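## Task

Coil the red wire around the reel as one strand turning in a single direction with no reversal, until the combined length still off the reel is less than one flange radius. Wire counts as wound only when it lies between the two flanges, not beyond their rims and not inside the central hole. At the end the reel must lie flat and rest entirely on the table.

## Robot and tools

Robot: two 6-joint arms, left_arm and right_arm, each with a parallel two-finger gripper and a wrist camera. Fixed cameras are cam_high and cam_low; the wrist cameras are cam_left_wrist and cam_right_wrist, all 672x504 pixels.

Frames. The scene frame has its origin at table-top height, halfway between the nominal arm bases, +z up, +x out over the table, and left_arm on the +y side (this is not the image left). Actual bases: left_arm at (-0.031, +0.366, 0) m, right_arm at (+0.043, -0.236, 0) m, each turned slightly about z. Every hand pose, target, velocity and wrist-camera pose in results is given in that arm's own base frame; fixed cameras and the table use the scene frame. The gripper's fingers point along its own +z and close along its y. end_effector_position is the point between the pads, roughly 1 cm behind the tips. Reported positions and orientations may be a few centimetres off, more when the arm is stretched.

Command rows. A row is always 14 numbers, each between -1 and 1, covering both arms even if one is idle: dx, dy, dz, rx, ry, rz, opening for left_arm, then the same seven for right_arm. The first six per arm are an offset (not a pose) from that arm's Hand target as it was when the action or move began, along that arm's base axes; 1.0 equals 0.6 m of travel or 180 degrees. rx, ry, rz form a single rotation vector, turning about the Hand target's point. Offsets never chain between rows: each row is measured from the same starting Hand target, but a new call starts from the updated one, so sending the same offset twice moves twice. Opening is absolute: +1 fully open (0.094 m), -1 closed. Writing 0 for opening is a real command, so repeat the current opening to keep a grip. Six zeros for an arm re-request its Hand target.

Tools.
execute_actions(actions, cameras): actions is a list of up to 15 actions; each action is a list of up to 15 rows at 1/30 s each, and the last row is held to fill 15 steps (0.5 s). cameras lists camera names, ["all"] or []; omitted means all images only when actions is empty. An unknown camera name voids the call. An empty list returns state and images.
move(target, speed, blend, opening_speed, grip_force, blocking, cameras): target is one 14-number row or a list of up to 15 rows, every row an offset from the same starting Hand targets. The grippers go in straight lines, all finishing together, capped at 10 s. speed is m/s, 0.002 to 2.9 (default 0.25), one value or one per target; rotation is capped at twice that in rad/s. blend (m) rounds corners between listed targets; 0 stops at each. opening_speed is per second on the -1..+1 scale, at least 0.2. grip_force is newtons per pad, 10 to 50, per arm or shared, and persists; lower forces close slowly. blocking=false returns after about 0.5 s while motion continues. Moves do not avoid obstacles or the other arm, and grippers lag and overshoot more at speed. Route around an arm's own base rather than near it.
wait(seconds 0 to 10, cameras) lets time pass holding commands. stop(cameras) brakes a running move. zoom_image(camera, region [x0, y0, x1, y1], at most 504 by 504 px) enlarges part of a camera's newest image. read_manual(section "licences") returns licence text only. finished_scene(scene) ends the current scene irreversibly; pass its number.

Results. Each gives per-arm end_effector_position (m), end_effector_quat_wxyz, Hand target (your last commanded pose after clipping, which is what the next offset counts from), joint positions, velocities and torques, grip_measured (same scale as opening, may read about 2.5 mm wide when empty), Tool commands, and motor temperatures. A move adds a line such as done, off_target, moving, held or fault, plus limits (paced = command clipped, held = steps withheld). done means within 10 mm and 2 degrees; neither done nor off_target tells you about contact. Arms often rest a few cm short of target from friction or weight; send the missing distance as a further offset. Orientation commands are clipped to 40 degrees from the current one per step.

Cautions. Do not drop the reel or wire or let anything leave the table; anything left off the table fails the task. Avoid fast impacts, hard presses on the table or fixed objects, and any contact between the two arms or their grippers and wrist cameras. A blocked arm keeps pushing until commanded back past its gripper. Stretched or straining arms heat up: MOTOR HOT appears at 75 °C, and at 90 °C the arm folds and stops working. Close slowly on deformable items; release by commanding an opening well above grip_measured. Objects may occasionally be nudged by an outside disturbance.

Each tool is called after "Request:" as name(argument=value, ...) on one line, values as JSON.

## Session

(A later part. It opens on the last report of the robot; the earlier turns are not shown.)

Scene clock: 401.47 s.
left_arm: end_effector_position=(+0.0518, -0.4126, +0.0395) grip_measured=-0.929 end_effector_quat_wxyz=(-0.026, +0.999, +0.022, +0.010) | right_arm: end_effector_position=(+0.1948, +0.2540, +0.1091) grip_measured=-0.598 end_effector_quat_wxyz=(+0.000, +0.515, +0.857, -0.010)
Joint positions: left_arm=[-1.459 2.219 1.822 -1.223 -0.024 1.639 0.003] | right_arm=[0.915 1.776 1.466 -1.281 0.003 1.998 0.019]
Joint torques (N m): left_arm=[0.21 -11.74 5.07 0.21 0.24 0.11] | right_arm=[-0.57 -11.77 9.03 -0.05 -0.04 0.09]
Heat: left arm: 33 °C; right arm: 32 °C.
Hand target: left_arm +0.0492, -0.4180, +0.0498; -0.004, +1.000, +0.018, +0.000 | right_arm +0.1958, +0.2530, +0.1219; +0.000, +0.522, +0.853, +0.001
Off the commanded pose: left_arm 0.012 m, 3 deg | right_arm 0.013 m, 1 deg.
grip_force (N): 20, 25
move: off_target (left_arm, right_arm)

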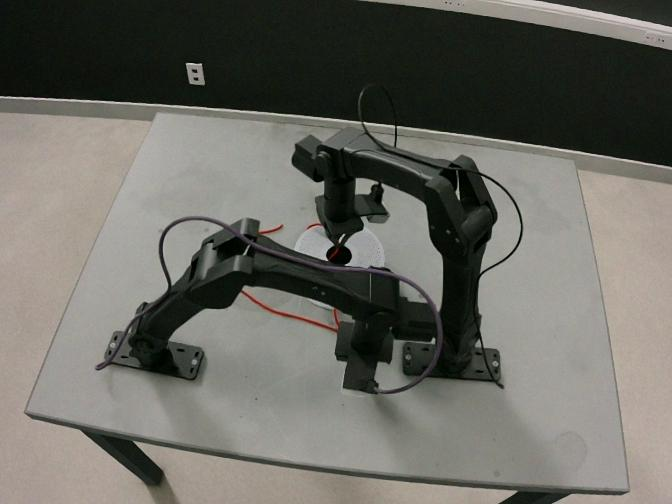

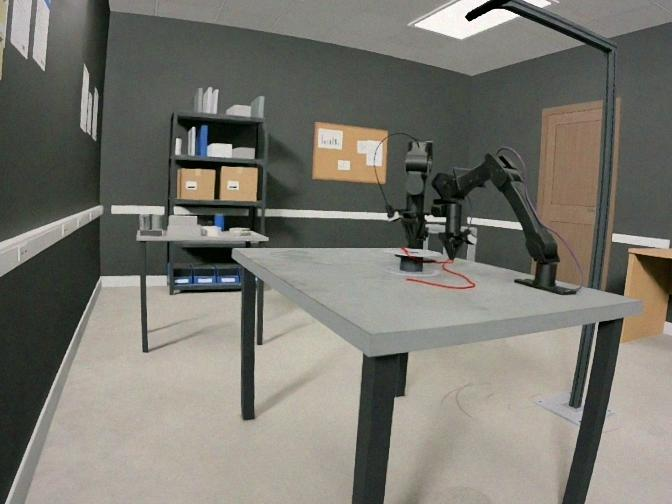

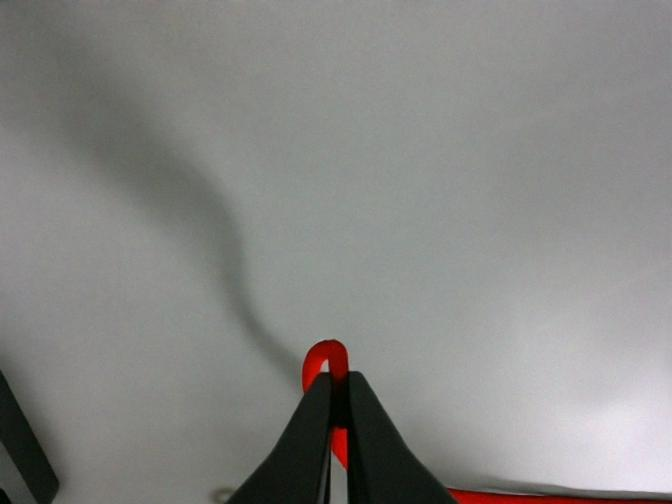

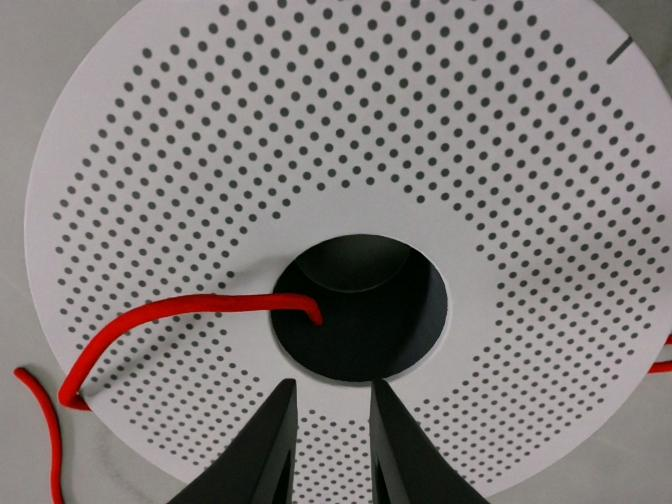

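Request:
move(target=[[0,0,0,0,0,0,-1,0,0,0.03,0,0,0.5,-0.6],[0,0,0,0,0,0,-1,0,0,0.03,0,0,0.99,-0.6]], cameras=["cam_high","cam_low","cam_right_wrist"], speed=0.3, blend=[0.01,0])

Request:
zoom_image(camera="cam_right_wrist", region=[160, 220, 510, 480])

Scene clock: 409.23 s.
left_arm: end_effector_position=(+0.0518, -0.4126, +0.0395) grip_measured=-0.929 end_effector_quat_wxyz=(-0.026, +0.999, +0.022, +0.010) | right_arm: end_effector_position=(+0.1932, +0.2518, +0.1266) grip_measured=-0.598 end_effector_quat_wxyz=(+0.017, +0.844, -0.536, +0.000)
Joint positions: left_arm=[-1.459 2.219 1.822 -1.223 -0.024 1.639 0.003] | right_arm=[0.915 1.776 1.535 -1.364 0.003 -1.094 0.019]
Joint torques (N m): left_arm=[0.2 -11.74 5.08 0.21 0.23 0.1] | right_arm=[-0.59 -11.36 9.61 -0.02 -0.05 -0.09]
Heat: left arm: 34 °C; right arm: 32 °C.
Hand target: left_arm +0.0492, -0.4180, +0.0498; -0.004, +1.000, +0.018, +0.000 | right_arm +0.1958, +0.2530, +0.1399; +0.001, +0.845, -0.535, +0.000
Off the commanded pose: left_arm 0.012 m, 3 deg | right_arm 0.014 m, 2 deg.
grip_force (N): 20, 25
move: off_target (left_arm, right_arm)
Images, in order (width x height): cam_high 672x504, cam_low 672x504, cam_right_wrist 672x504.

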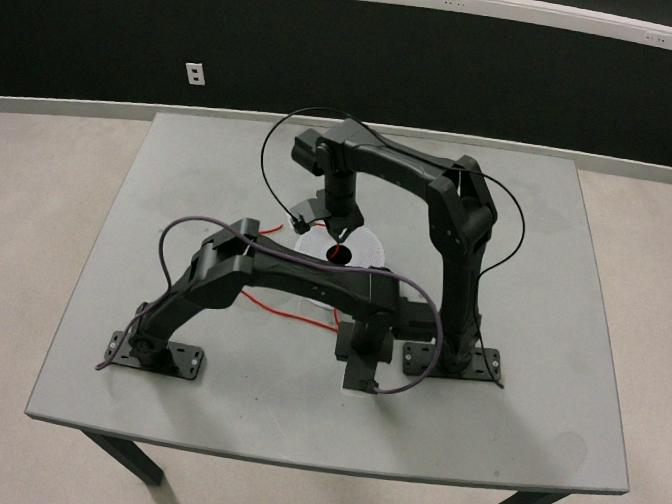

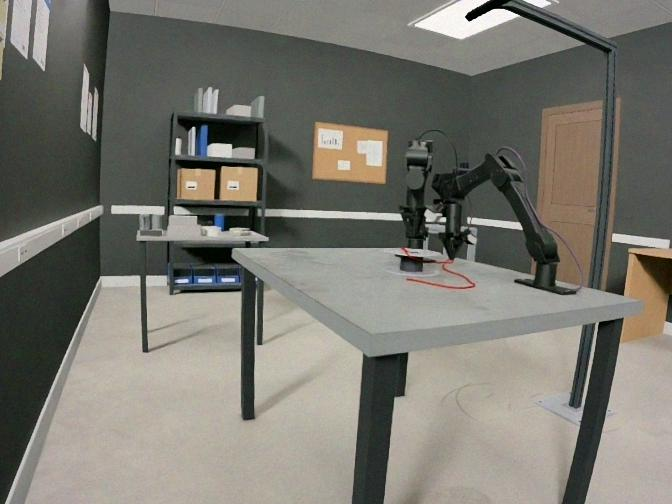

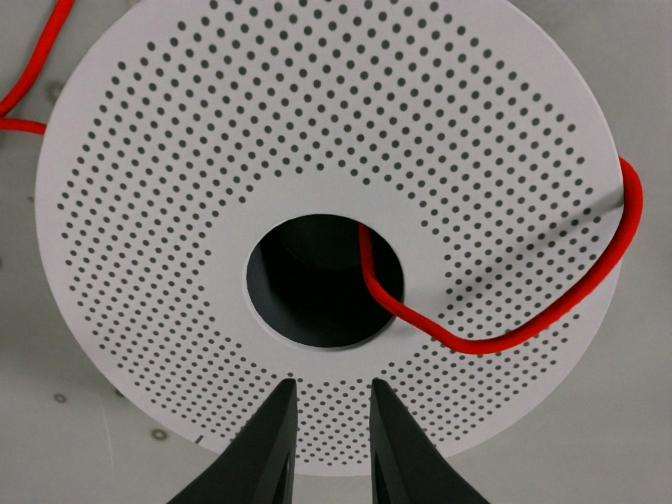

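Scaled by 1.440 from the camera's 672x504 image, which has a finer 960x720 frame.

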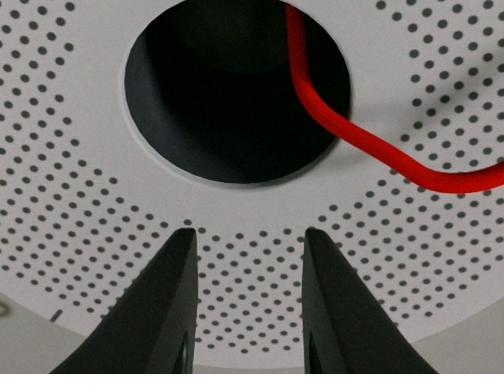

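Request:
move(target=[0,0,0,0,0,0,-1,-0.0145,0,-0.07,0,0,0,-0.6], cameras=["cam_right_wrist"], speed=0.1)

Request:
zoom_image(camera="cam_right_wrist", region=[160, 220, 510, 480])

Scene clock: 412.77 s.
left_arm: end_effector_position=(+0.0518, -0.4126, +0.0395) grip_measured=-0.929 end_effector_quat_wxyz=(-0.026, +0.999, +0.022, +0.010) | right_arm: end_effector_position=(+0.1894, +0.2514, +0.0924) grip_measured=-0.598 end_effector_quat_wxyz=(+0.015, +0.845, -0.534, +0.000)
Joint positions: left_arm=[-1.459 2.219 1.822 -1.223 -0.024 1.639 0.003] | right_arm=[0.923 1.772 1.394 -1.224 0.003 -1.091 0.019]
Joint torques (N m): left_arm=[0.17 -11.73 5.08 0.22 0.24 0.11] | right_arm=[0.59 -12.1 6.05 0.27 -0.06 0.11]
Heat: left arm: 34 °C; right arm: 32 °C.
Hand target: left_arm +0.0492, -0.4180, +0.0498; -0.004, +1.000, +0.018, +0.000 | right_arm +0.1871, +0.2530, +0.0979; +0.001, +0.845, -0.535, +0.000
Off the commanded pose: left_arm 0.012 m, 3 deg | right_arm 0.006 m, 2 deg.
grip_force (N): 20, 25
move: off_target (left_arm)
Images, in order (width x height): cam_right_wrist 672x504.

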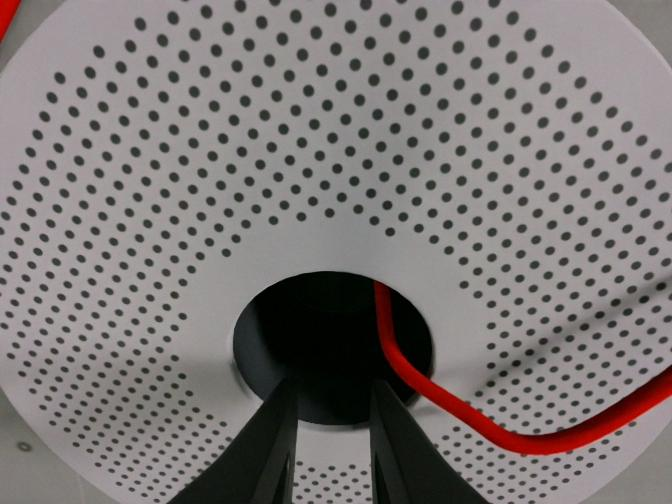

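Scaled by 1.440 from the camera's 672x504 image, which has a finer 960x720 frame.

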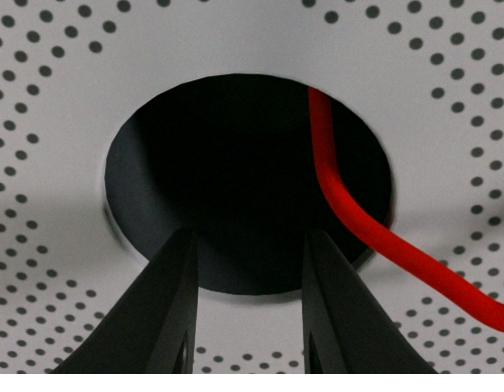

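Request:
move(target=[[0,0,0,0,0,0,-1,-0.01,0.003,0,0,0,0,-0.6],[0,0,0,0,0,0,-1,-0.01,0.003,-0.035,0,0,0,-0.6]], cameras=["cam_right_wrist"], speed=0.06)

Request:
zoom_image(camera="cam_right_wrist", region=[160, 260, 510, 504])

Scene clock: 417.07 s.
left_arm: end_effector_position=(+0.0518, -0.4126, +0.0395) grip_measured=-0.929 end_effector_quat_wxyz=(-0.026, +0.999, +0.022, +0.010) | right_arm: end_effector_position=(+0.1836, +0.2535, +0.0755) grip_measured=-0.598 end_effector_quat_wxyz=(+0.008, +0.845, -0.534, +0.001)
Joint positions: left_arm=[-1.459 2.219 1.822 -1.223 -0.024 1.639 0.003] | right_arm=[0.942 1.763 1.316 -1.14 0.003 -1.073 0.019]
Joint torques (N m): left_arm=[0.18 -11.73 5.08 0.21 0.24 0.1] | right_arm=[0.58 -10.67 5.97 0.32 -0.08 0.09]
Heat: left arm: 35 °C; right arm: 33 °C.
Hand target: left_arm +0.0492, -0.4180, +0.0498; -0.004, +1.000, +0.018, +0.000 | right_arm +0.1811, +0.2548, +0.0769; +0.001, +0.845, -0.535, +0.000
Off the commanded pose: left_arm 0.012 m, 3 deg | right_arm 0.003 m, 1 deg.
grip_force (N): 20, 25
move: off_target (left_arm)
Images, in order (width x height): cam_right_wrist 672x504.

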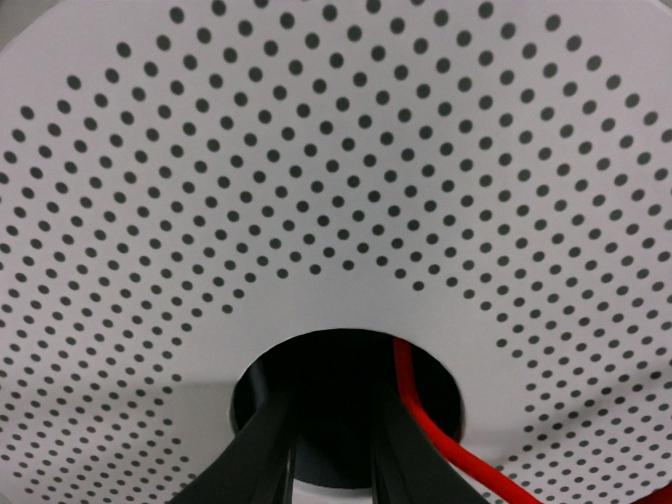

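Scaled by 1.440 from the camera's 672x504 image, which has a finer 960x720 frame.

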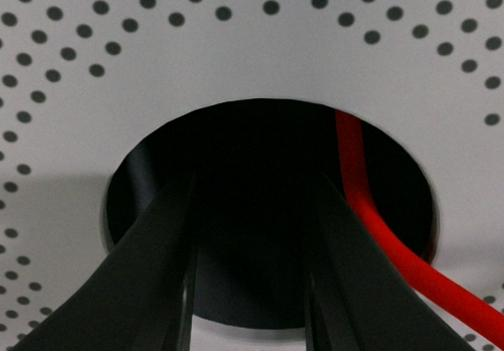

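Request:
move(target=[[0,0,0,0,0,0,-1,0,0,-0.033,0,0,0,-0.6],[0,0,0,0,0,0,-1,0,0,-0.033,0,0,0,-0.2]], cameras=["cam_right_wrist","cam_low"], speed=0.05, opening_speed=0.25)

Request:
zoom_image(camera="cam_low", region=[370, 220, 490, 310])

Scene clock: 420.87 s.
left_arm: end_effector_position=(+0.0514, -0.4130, +0.0395) grip_measured=-0.929 end_effector_quat_wxyz=(-0.025, +0.999, +0.022, +0.009) | right_arm: end_effector_position=(+0.1837, +0.2550, +0.0609) grip_measured=-0.210 end_effector_quat_wxyz=(-0.002, +0.845, -0.535, -0.001)
Joint positions: left_arm=[-1.459 2.219 1.822 -1.222 -0.022 1.639 0.003] | right_arm=[0.942 1.763 1.257 -1.062 -0.002 -1.07 0.037]
Joint torques (N m): left_arm=[0.21 -11.71 5.08 0.21 0.22 0.11] | right_arm=[0.64 -9.18 5.9 0.33 0.01 0.09]
Heat: left arm: 35 °C; right arm: 33 °C.
Hand target: left_arm +0.0492, -0.4179, +0.0498; -0.004, +1.000, +0.018, +0.000 | right_arm +0.1811, +0.2548, +0.0572; +0.001, +0.845, -0.535, +0.000
Off the commanded pose: left_arm 0.012 m, 3 deg | right_arm 0.005 m, 0 deg.
grip_force (N): 20, 25
move: off_target (left_arm)
Images, in order (width x height): cam_low 672x504, cam_right_wrist 672x504.

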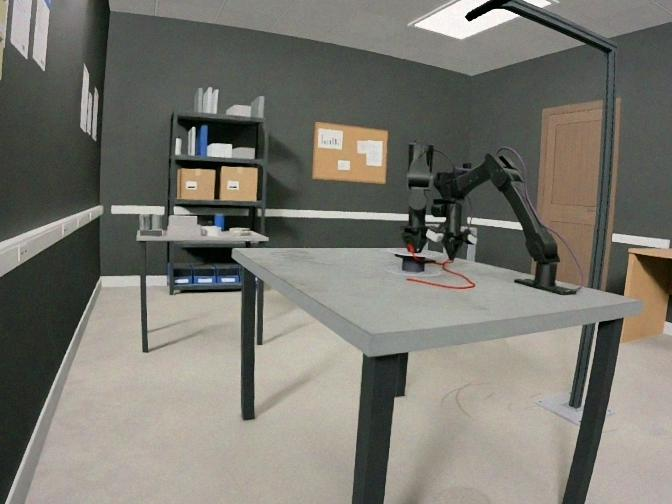

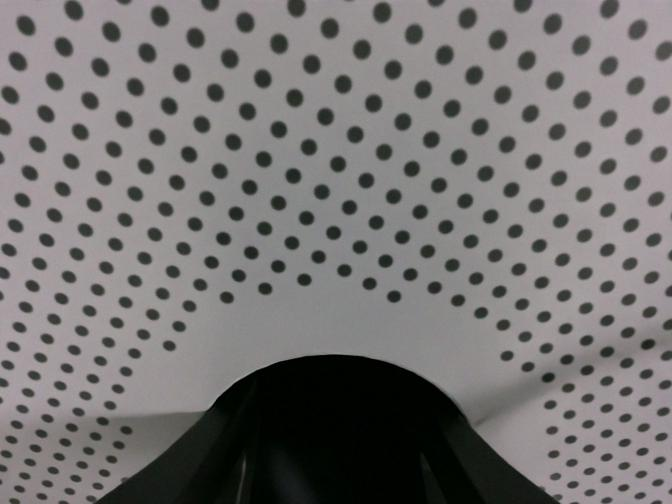

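Scaled by 4.200 from the camera's 672x504 image, which has a finer 960x720 frame.

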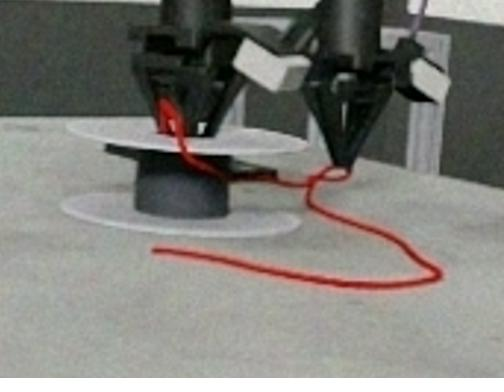

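Request:
move(target=[[0.035,0.08,0,0,0,0.5,-1,0,0,0,0,0,0,-0.1],[0.035,0.05,0,0,0,0.97,-1,0,0,0,0,0,0,-0.1]], cameras=["all"], speed=0.25)

Request:
zoom_image(camera="cam_low", region=[370, 220, 490, 310])

Scene clock: 432.10 s.
left_arm: end_effector_position=(+0.0698, -0.3820, +0.0474) grip_measured=-0.929 end_effector_quat_wxyz=(-0.004, +0.032, +0.999, +0.000) | right_arm: end_effector_position=(+0.1829, +0.2555, +0.0609) grip_measured=-0.162 end_effector_quat_wxyz=(-0.002, +0.845, -0.535, -0.004)
Joint positions: left_arm=[-1.389 2.054 1.597 -1.116 0.007 -1.324 0.003] | right_arm=[0.942 1.763 1.257 -1.062 -0.007 -1.069 0.039]
Joint torques (N m): left_arm=[-0.28 -7.61 8.27 0.06 -0.04 -0.06] | right_arm=[0.62 -9.2 5.94 0.33 0.02 0.06]
Motor temperatures (°C): left_arm=[28 37 33 25 23 24 25] | right_arm=[23 34 28 30 23 24 25]
Heat: left arm: 37 °C; right arm: 34 °C.
Hand target: left_arm +0.0702, -0.3881, +0.0499; -0.001, +0.029, +1.000, -0.004 | right_arm +0.1811, +0.2548, +0.0572; +0.001, +0.845, -0.535, +0.000
Off the commanded pose: left_arm 0.006 m, 1 deg | right_arm 0.004 m, 0 deg.
grip_force (N): 20, 25
move: done

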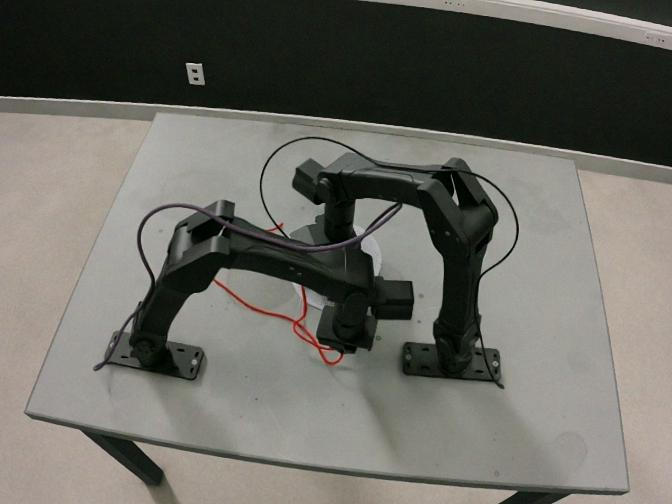

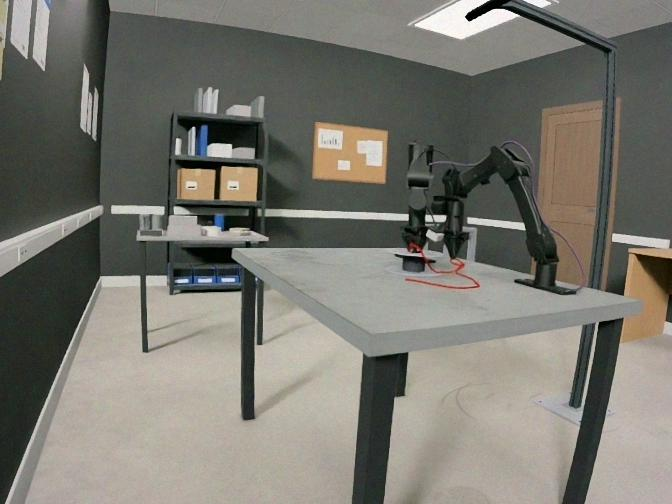

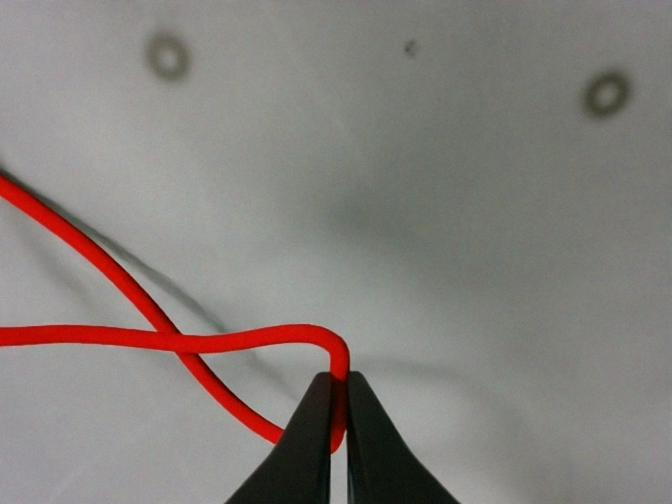

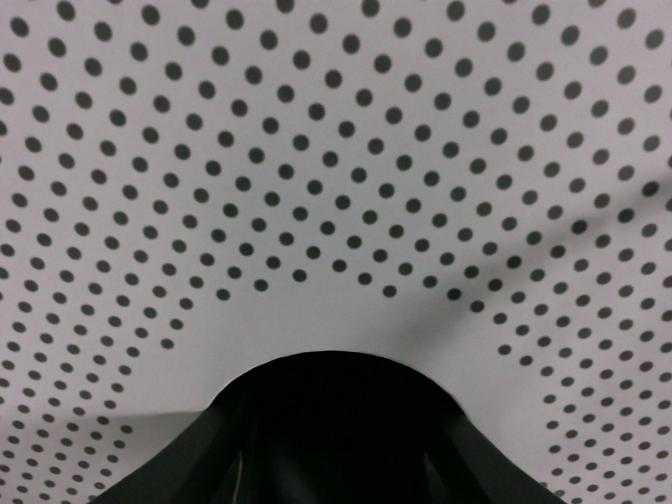

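Scaled by 4.200 from the camera's 672x504 image, which has a finer 960x720 frame.

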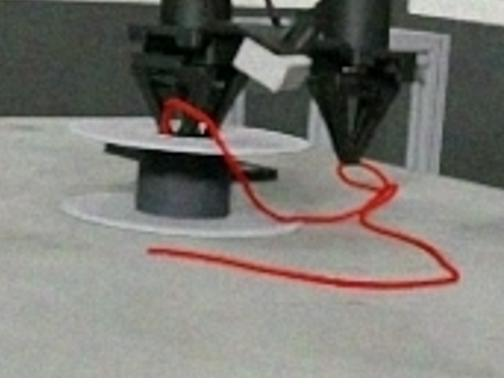

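Request:
move(target=[-0.045,-0.055,0,0,0,0,-1,0,0,0,0,0,0,-0.1], cameras=["cam_low","cam_left_wrist"], speed=0.06)

Request:
zoom_image(camera="cam_low", region=[370, 220, 490, 310])

Scene clock: 434.57 s.
left_arm: end_effector_position=(+0.0448, -0.4168, +0.0478) grip_measured=-0.929 end_effector_quat_wxyz=(-0.003, +0.031, +1.000, -0.003) | right_arm: end_effector_position=(+0.1829, +0.2555, +0.0609) grip_measured=-0.162 end_effector_quat_wxyz=(-0.002, +0.845, -0.535, -0.004)
Joint positions: left_arm=[-1.463 2.169 1.776 -1.172 0.007 -1.401 0.003] | right_arm=[0.942 1.763 1.257 -1.062 -0.007 -1.069 0.039]
Joint torques (N m): left_arm=[-0.51 -8.38 8.46 -0.03 -0.05 -0.11] | right_arm=[0.58 -9.16 5.87 0.32 0.05 0.07]
Heat: left arm: 36 °C; right arm: 34 °C.
Hand target: left_arm +0.0432, -0.4210, +0.0498; -0.001, +0.029, +1.000, -0.004 | right_arm +0.1811, +0.2548, +0.0572; +0.001, +0.845, -0.535, +0.000
Off the commanded pose: left_arm 0.005 m, 0 deg | right_arm 0.004 m, 0 deg.
grip_force (N): 20, 25
move: done
Images, in order (width x height): cam_low 672x504, cam_left_wrist 672x504.

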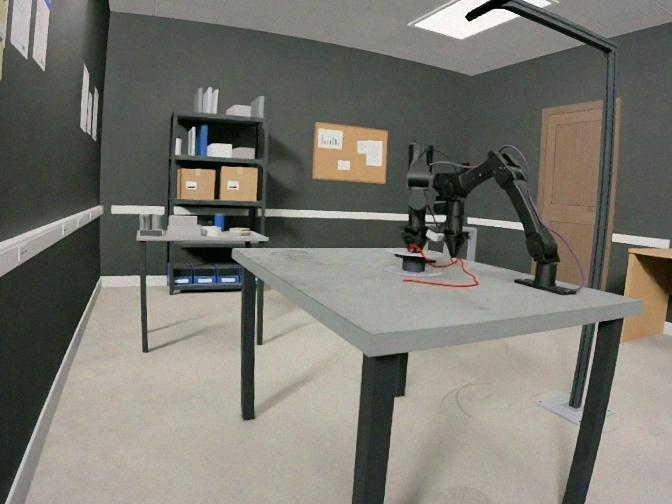

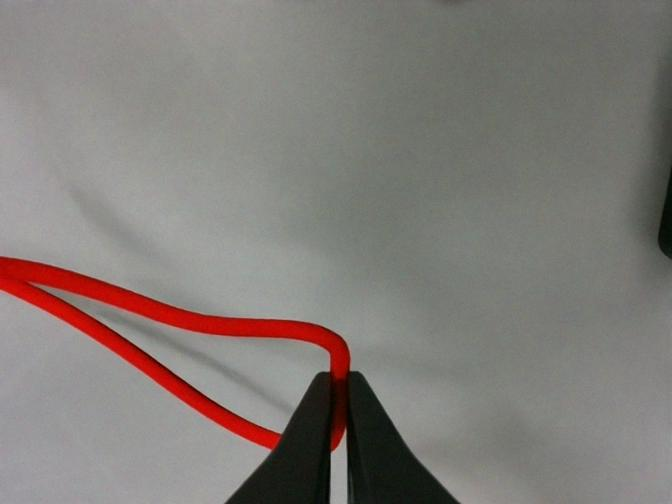

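Scaled by 4.200 from the camera's 672x504 image, which has a finer 960x720 frame.

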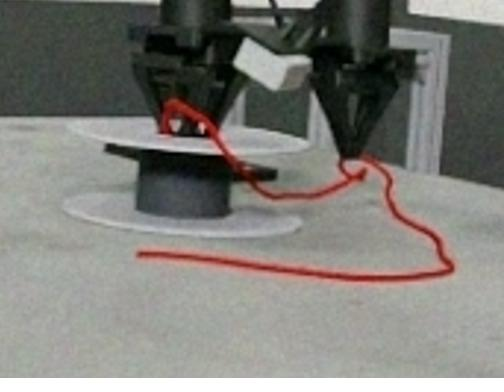

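Request:
move(target=[0.045,0.055,0,0,0,0,-1,0.002,-0.002,0,0,0,-0.35,-0.1], cameras=["cam_low","cam_right_wrist","cam_high"], speed=0.13)

Request:
zoom_image(camera="cam_low", region=[370, 220, 490, 310])

Scene clock: 440.50 s.
left_arm: end_effector_position=(+0.0662, -0.3854, +0.0356) grip_measured=-0.929 end_effector_quat_wxyz=(-0.007, +0.030, +0.999, +0.017) | right_arm: end_effector_position=(+0.1805, +0.2568, +0.0610) grip_measured=-0.161 end_effector_quat_wxyz=(-0.005, -0.448, +0.894, +0.010)
Joint positions: left_arm=[-1.4 2.109 1.632 -1.13 0.007 -1.34 0.003] | right_arm=[0.942 1.763 1.257 -1.064 -0.022 0.012 0.039]
Joint torques (N m): left_arm=[0.61 -11.95 4.94 0.13 -0.06 0.06] | right_arm=[0.1 -9.37 5.6 0.36 0.17 0.21]
Heat: left arm: 37 °C; right arm: 34 °C.
Hand target: left_arm +0.0703, -0.3880, +0.0499; -0.001, +0.029, +1.000, -0.004 | right_arm +0.1823, +0.2537, +0.0572; +0.000, -0.441, +0.898, +0.001
Off the commanded pose: left_arm 0.015 m, 3 deg | right_arm 0.005 m, 1 deg.
grip_force (N): 20, 25
move: off_target (left_arm)
Images, in order (width x height): cam_high 672x504, cam_low 672x504, cam_right_wrist 672x504.

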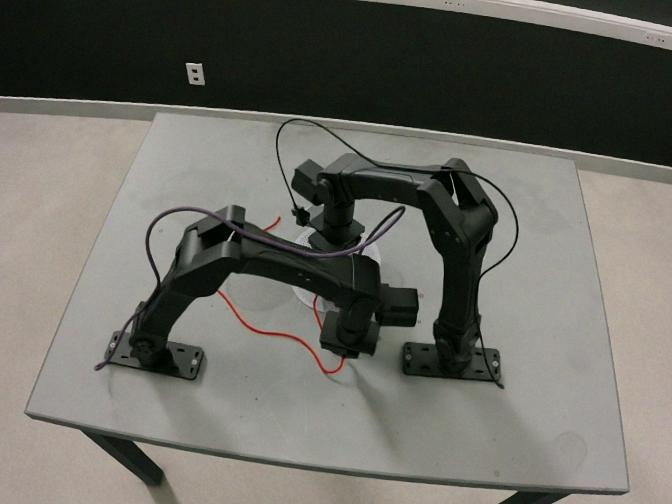

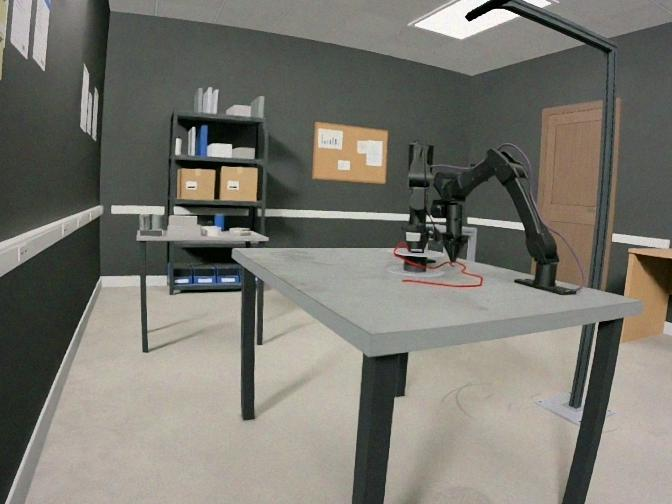

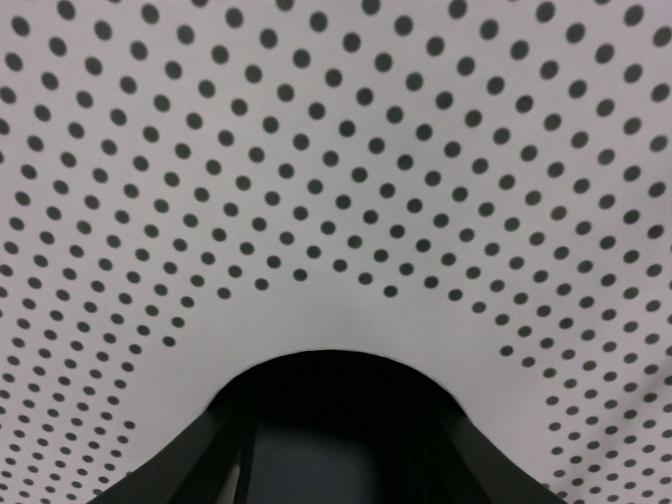

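Scaled by 4.200 from the camera's 672x504 image, which has a finer 960x720 frame.

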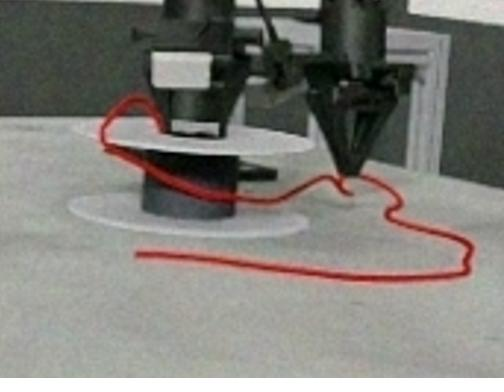

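Request:
move(target=[0.0,0.0,0,0,0,0,-1,0.002,-0.002,0,0,0,-0.3,-0.1], cameras=["cam_low","cam_left_wrist","cam_high"], speed=0.13)

Request:
zoom_image(camera="cam_low", region=[370, 220, 490, 310])

Scene clock: 445.67 s.
left_arm: end_effector_position=(+0.0729, -0.3842, +0.0356) grip_measured=-0.929 end_effector_quat_wxyz=(+0.004, +0.027, +0.999, +0.020) | right_arm: end_effector_position=(+0.1796, +0.2611, +0.0611) grip_measured=-0.157 end_effector_quat_wxyz=(-0.012, -0.003, +1.000, +0.017)
Joint positions: left_arm=[-1.394 2.109 1.632 -1.13 -0.016 -1.34 0.003] | right_arm=[0.942 1.763 1.257 -1.052 -0.04 0.937 0.04]
Joint torques (N m): left_arm=[0.06 -11.92 4.96 0.13 0.21 0.06] | right_arm=[-0.5 -9.58 5.44 0.29 0.36 0.35]
Heat: left arm: 38 °C; right arm: 34 °C.
Hand target: left_arm +0.0702, -0.3880, +0.0499; -0.001, +0.029, +1.000, -0.004 | right_arm +0.1835, +0.2525, +0.0572; +0.000, +0.015, +1.000, +0.001
Off the commanded pose: left_arm 0.015 m, 3 deg | right_arm 0.010 m, 3 deg.
grip_force (N): 20, 25
move: off_target (left_arm, right_arm)
Images, in order (width x height): cam_high 672x504, cam_low 672x504, cam_left_wrist 672x504.

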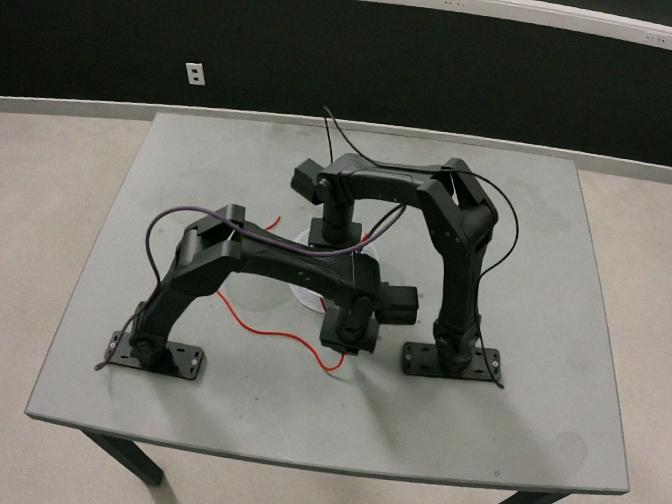

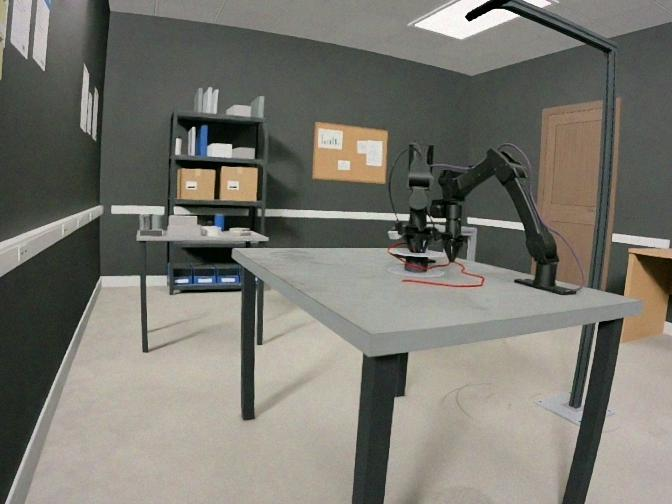

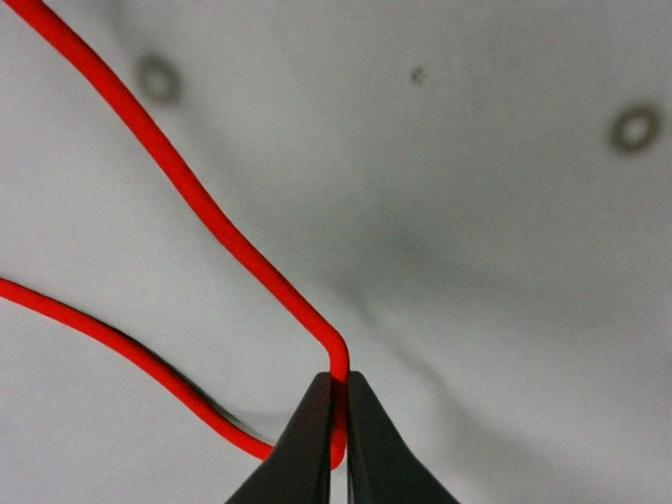

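Scaled by 4.200 from the camera's 672x504 image, which has a finer 960x720 frame.

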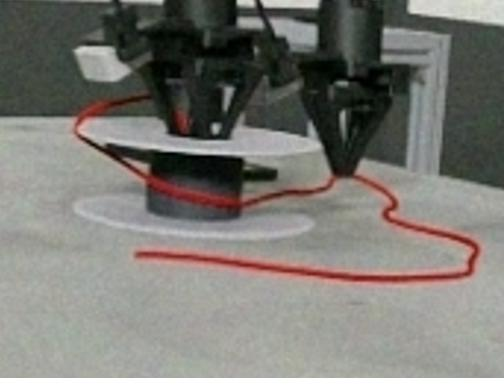

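Request:
move(target=[[0.0,0.0,0,0,0,0,-0.8,0,0,0,0,0,0,-0.1],[0.0,0.0,0,0,0,0,-0.8,0.002,-0.002,0,0,0,-0.33,-0.1]], cameras=["cam_low","cam_left_wrist","cam_high"], speed=0.13, opening_speed=0.3)

Request:
zoom_image(camera="cam_low", region=[370, 220, 490, 310])

Scene clock: 452.77 s.
left_arm: end_effector_position=(+0.0692, -0.3849, +0.0356) grip_measured=-0.802 end_effector_quat_wxyz=(-0.006, +0.027, +0.999, +0.018) | right_arm: end_effector_position=(+0.1898, +0.2630, +0.0611) grip_measured=-0.156 end_effector_quat_wxyz=(+0.002, +0.497, +0.868, +0.021)
Joint positions: left_arm=[-1.394 2.109 1.632 -1.13 0.004 -1.34 0.009] | right_arm=[0.942 1.763 1.257 -1.022 -0.001 1.982 0.04]
Joint torques (N m): left_arm=[0.05 -11.93 4.93 0.14 -0.02 0.06] | right_arm=[-0.8 -9.69 5.44 0.06 0 0.2]
Heat: left arm: 40 °C; right arm: 34 °C.
Hand target: left_arm +0.0702, -0.3880, +0.0499; -0.001, +0.029, +1.000, -0.004 | right_arm +0.1847, +0.2512, +0.0572; +0.001, +0.508, +0.861, +0.001
Off the commanded pose: left_arm 0.015 m, 3 deg | right_arm 0.013 m, 3 deg.
grip_force (N): 20, 25
move: off_target (left_arm, right_arm)
Images, in order (width x height): cam_high 672x504, cam_low 672x504, cam_left_wrist 672x504.

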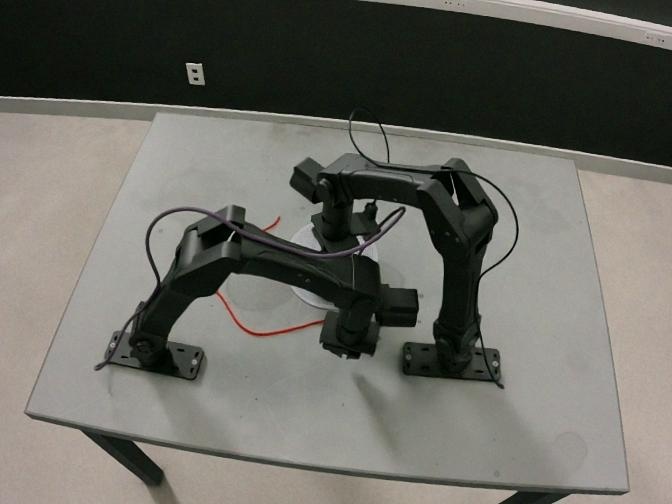

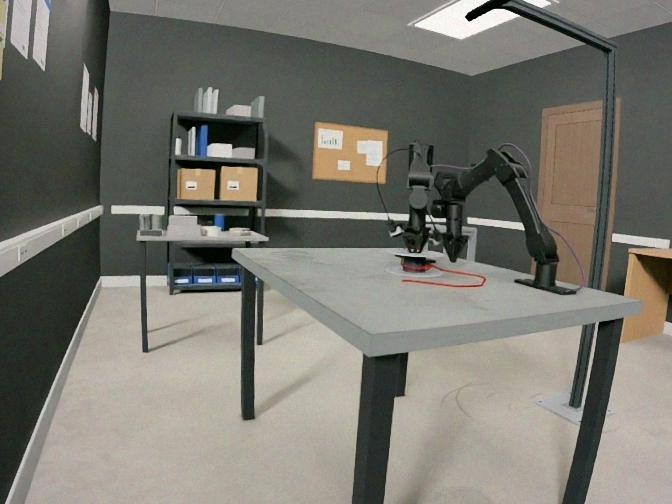

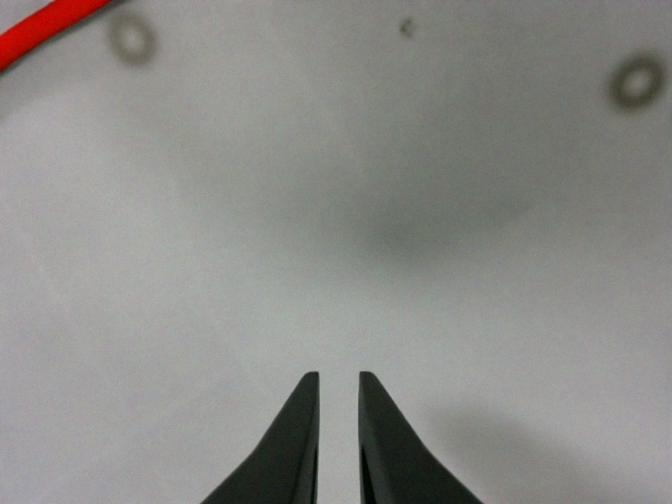

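Scaled by 4.200 from the camera's 672x504 image, which has a finer 960x720 frame.

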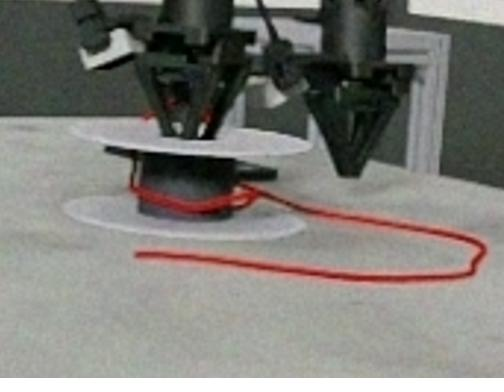

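Request:
zoom_image(camera="cam_low", region=[380, 238, 450, 280])

Request:
zoom_image(camera="cam_high", region=[200, 200, 400, 360])

Scaled by 7.200 from the camera's 672x504 image, which has a finer 960x720 frame.

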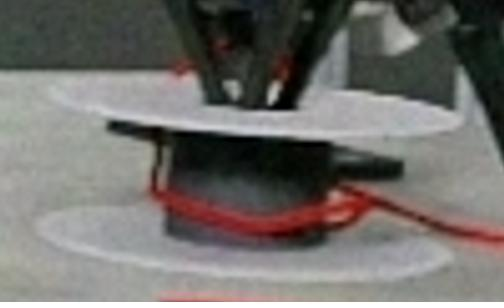

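Scaled by 2.520 from the camera's 672x504 image, which has a finer 960x720 frame.

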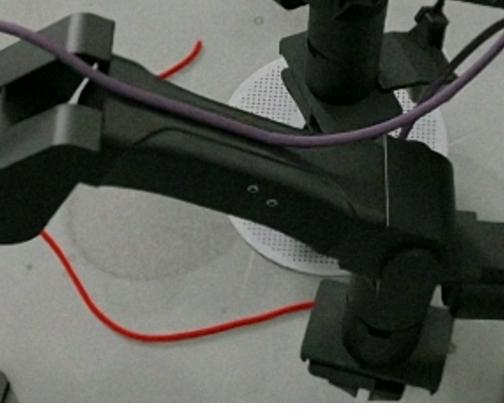

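Request:
move(target=[[0.0,0.03,0.15,0,0,0,-0.8,0,0,0,0,0,0,-0.1],[0.05,0.263,0.15,-0.0887,-0.3517,-0.107,-0.8,0,0,0,0,0,0,-0.1]], cameras=["cam_low","cam_left_wrist","cam_high"], speed=0.15)

Request:
zoom_image(camera="cam_left_wrist", region=[150, 0, 600, 330])

Scene clock: 464.30 s.
left_arm: end_effector_position=(+0.0989, -0.2303, +0.1343) grip_measured=-0.802 end_effector_quat_wxyz=(+0.511, +0.189, +0.831, -0.110) | right_arm: end_effector_position=(+0.1898, +0.2630, +0.0611) grip_measured=-0.156 end_effector_quat_wxyz=(+0.002, +0.497, +0.868, +0.021)
Joint positions: left_arm=[-1.857 1.134 0.595 -0.747 -1.078 -1.238 0.009] | right_arm=[0.942 1.763 1.257 -1.022 -0.001 1.983 0.04]
Joint torques (N m): left_arm=[-0.54 -2.89 5.16 0.71 -0.88 0.04] | right_arm=[-0.73 -9.69 5.53 0.06 0.01 0.21]
Heat: left arm: 40 °C; right arm: 34 °C.
Hand target: left_arm +0.1002, -0.2302, +0.1399; +0.523, +0.184, +0.824, -0.119 | right_arm +0.1847, +0.2512, +0.0572; +0.001, +0.508, +0.861, +0.001
Off the commanded pose: left_arm 0.006 m, 2 deg | right_arm 0.013 m, 3 deg.
grip_force (N): 20, 25
move: off_target (right_arm)
Images, in order (width x height): cam_high 672x504, cam_low 672x504, cam_left_wrist 672x504.

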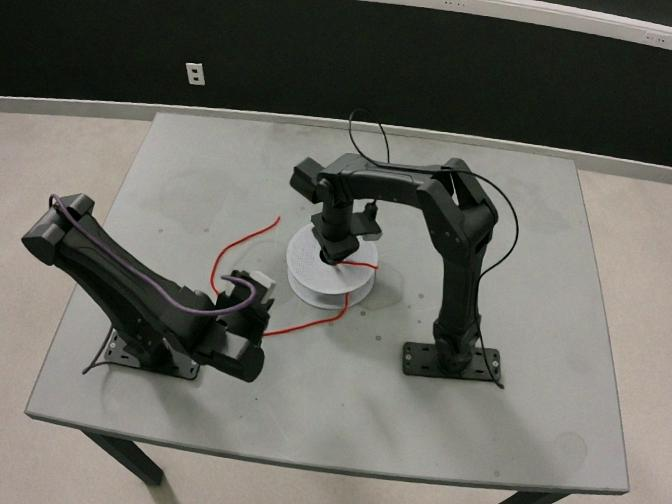

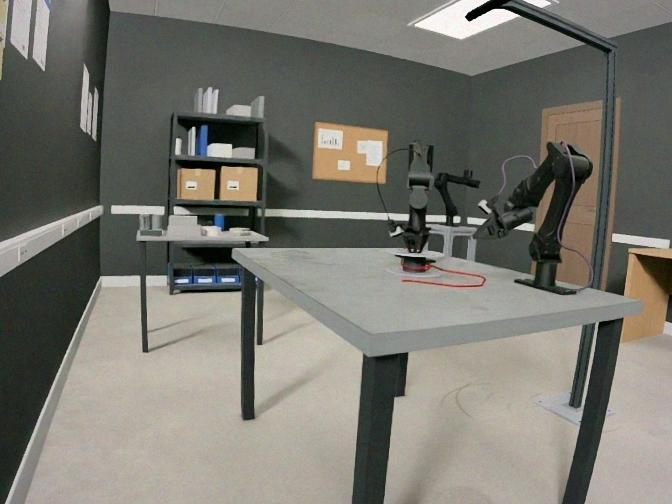

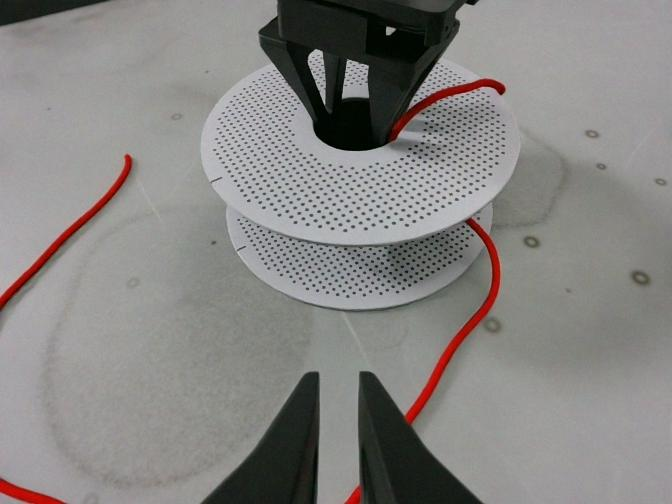

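Scaled by 1.120 from the camera's 672x504 image, which has a finer 960x720 frame.

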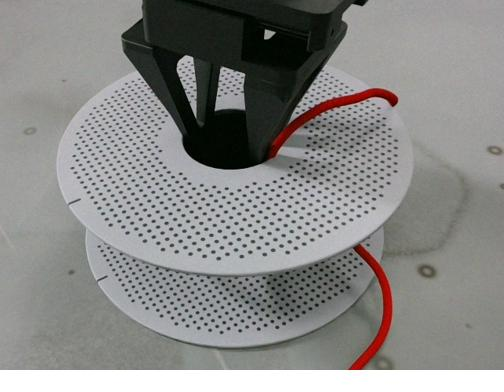

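Request:
move(target=[[0,0,0,0,0,0,-0.8,0.0085,0.0195,0,0,0,0,-0.15],[0,0,0,0,0,0,-0.8,0.0085,0.0195,0,0,0,0,-0.6],[0,0,0,0,0,0,-0.8,0.0085,0.0195,0.11,0,0,0,-0.6]], cameras=["cam_left_wrist","cam_right_wrist"], speed=0.07, opening_speed=0.4)

Scene clock: 471.17 s.
left_arm: end_effector_position=(+0.0988, -0.2305, +0.1343) grip_measured=-0.802 end_effector_quat_wxyz=(+0.511, +0.190, +0.831, -0.110) | right_arm: end_effector_position=(+0.1899, +0.2632, +0.1127) grip_measured=-0.598 end_effector_quat_wxyz=(-0.001, +0.504, +0.863, -0.006)
Joint positions: left_arm=[-1.857 1.134 0.595 -0.745 -1.078 -1.237 0.009] | right_arm=[0.942 1.784 1.491 -1.289 -0.001 2 0.019]
Joint torques (N m): left_arm=[-0.53 -2.91 5.12 0.71 -0.89 0.04] | right_arm=[-0.12 -11.03 9.05 -0.06 0 0.09]
Heat: left arm: 38 °C; right arm: 34 °C.
Hand target: left_arm +0.1002, -0.2302, +0.1398; +0.523, +0.185, +0.824, -0.119 | right_arm +0.1899, +0.2630, +0.1231; +0.001, +0.508, +0.861, +0.001
Off the commanded pose: left_arm 0.006 m, 2 deg | right_arm 0.010 m, 1 deg.
grip_force (N): 20, 25
move: done
Images, in order (width x height): cam_left_wrist 672x504, cam_right_wrist 672x504.

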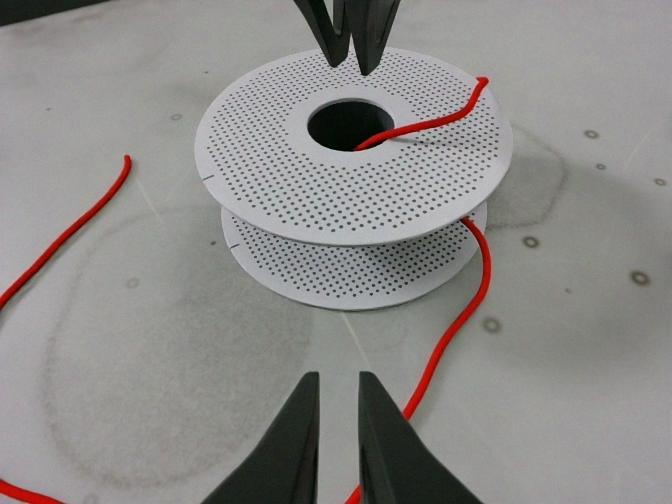

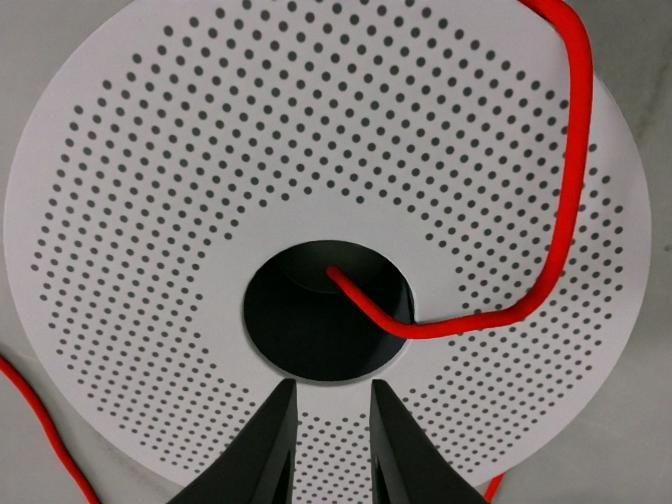

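Request:
move(target=[[0,0,0,0,0,0,-0.8,0,0,0.03,0,0,0.5,-0.6],[0,0,0,0,0,0,-0.8,0,0,0.03,0,0,1.0,-0.6],[0,0,0,0,0,0,-0.8,0,0,-0.035,0,0,1.0,-0.6]], cameras=["cam_right_wrist"], speed=0.3, blend=[0.01,0,0])

Scene clock: 479.30 s.
left_arm: end_effector_position=(+0.0988, -0.2305, +0.1343) grip_measured=-0.802 end_effector_quat_wxyz=(+0.511, +0.190, +0.831, -0.110) | right_arm: end_effector_position=(+0.1896, +0.2628, +0.1032) grip_measured=-0.598 end_effector_quat_wxyz=(+0.004, +0.859, -0.512, -0.001)
Joint positions: left_arm=[-1.857 1.134 0.595 -0.745 -1.078 -1.237 0.009] | right_arm=[0.942 1.781 1.449 -1.247 -0.001 -1.125 0.019]
Joint torques (N m): left_arm=[-0.53 -2.92 5.12 0.71 -0.89 0.05] | right_arm=[-0.08 -10.06 6.35 0.32 -0.02 -0.12]
Heat: left arm: 36 °C; right arm: 35 °C.
Hand target: left_arm +0.1002, -0.2302, +0.1398; +0.523, +0.185, +0.824, -0.119 | right_arm +0.1898, +0.2629, +0.1022; +0.001, +0.861, -0.508, -0.001
Off the commanded pose: left_arm 0.006 m, 2 deg | right_arm 0.001 m, 1 deg.
grip_force (N): 20, 25
move: done
Images, in order (width x height): cam_right_wrist 672x504.

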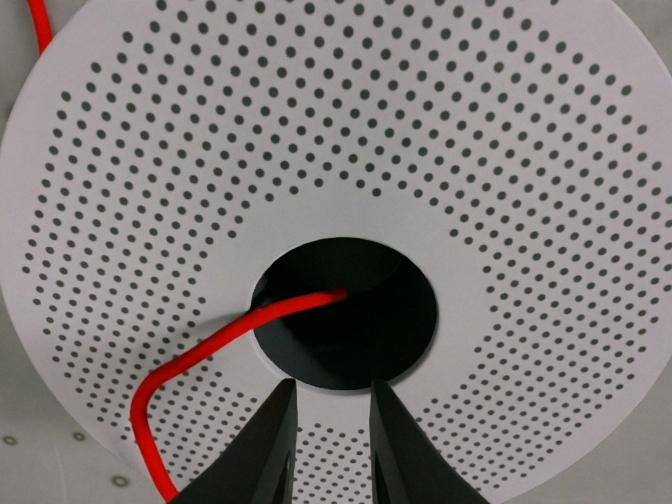

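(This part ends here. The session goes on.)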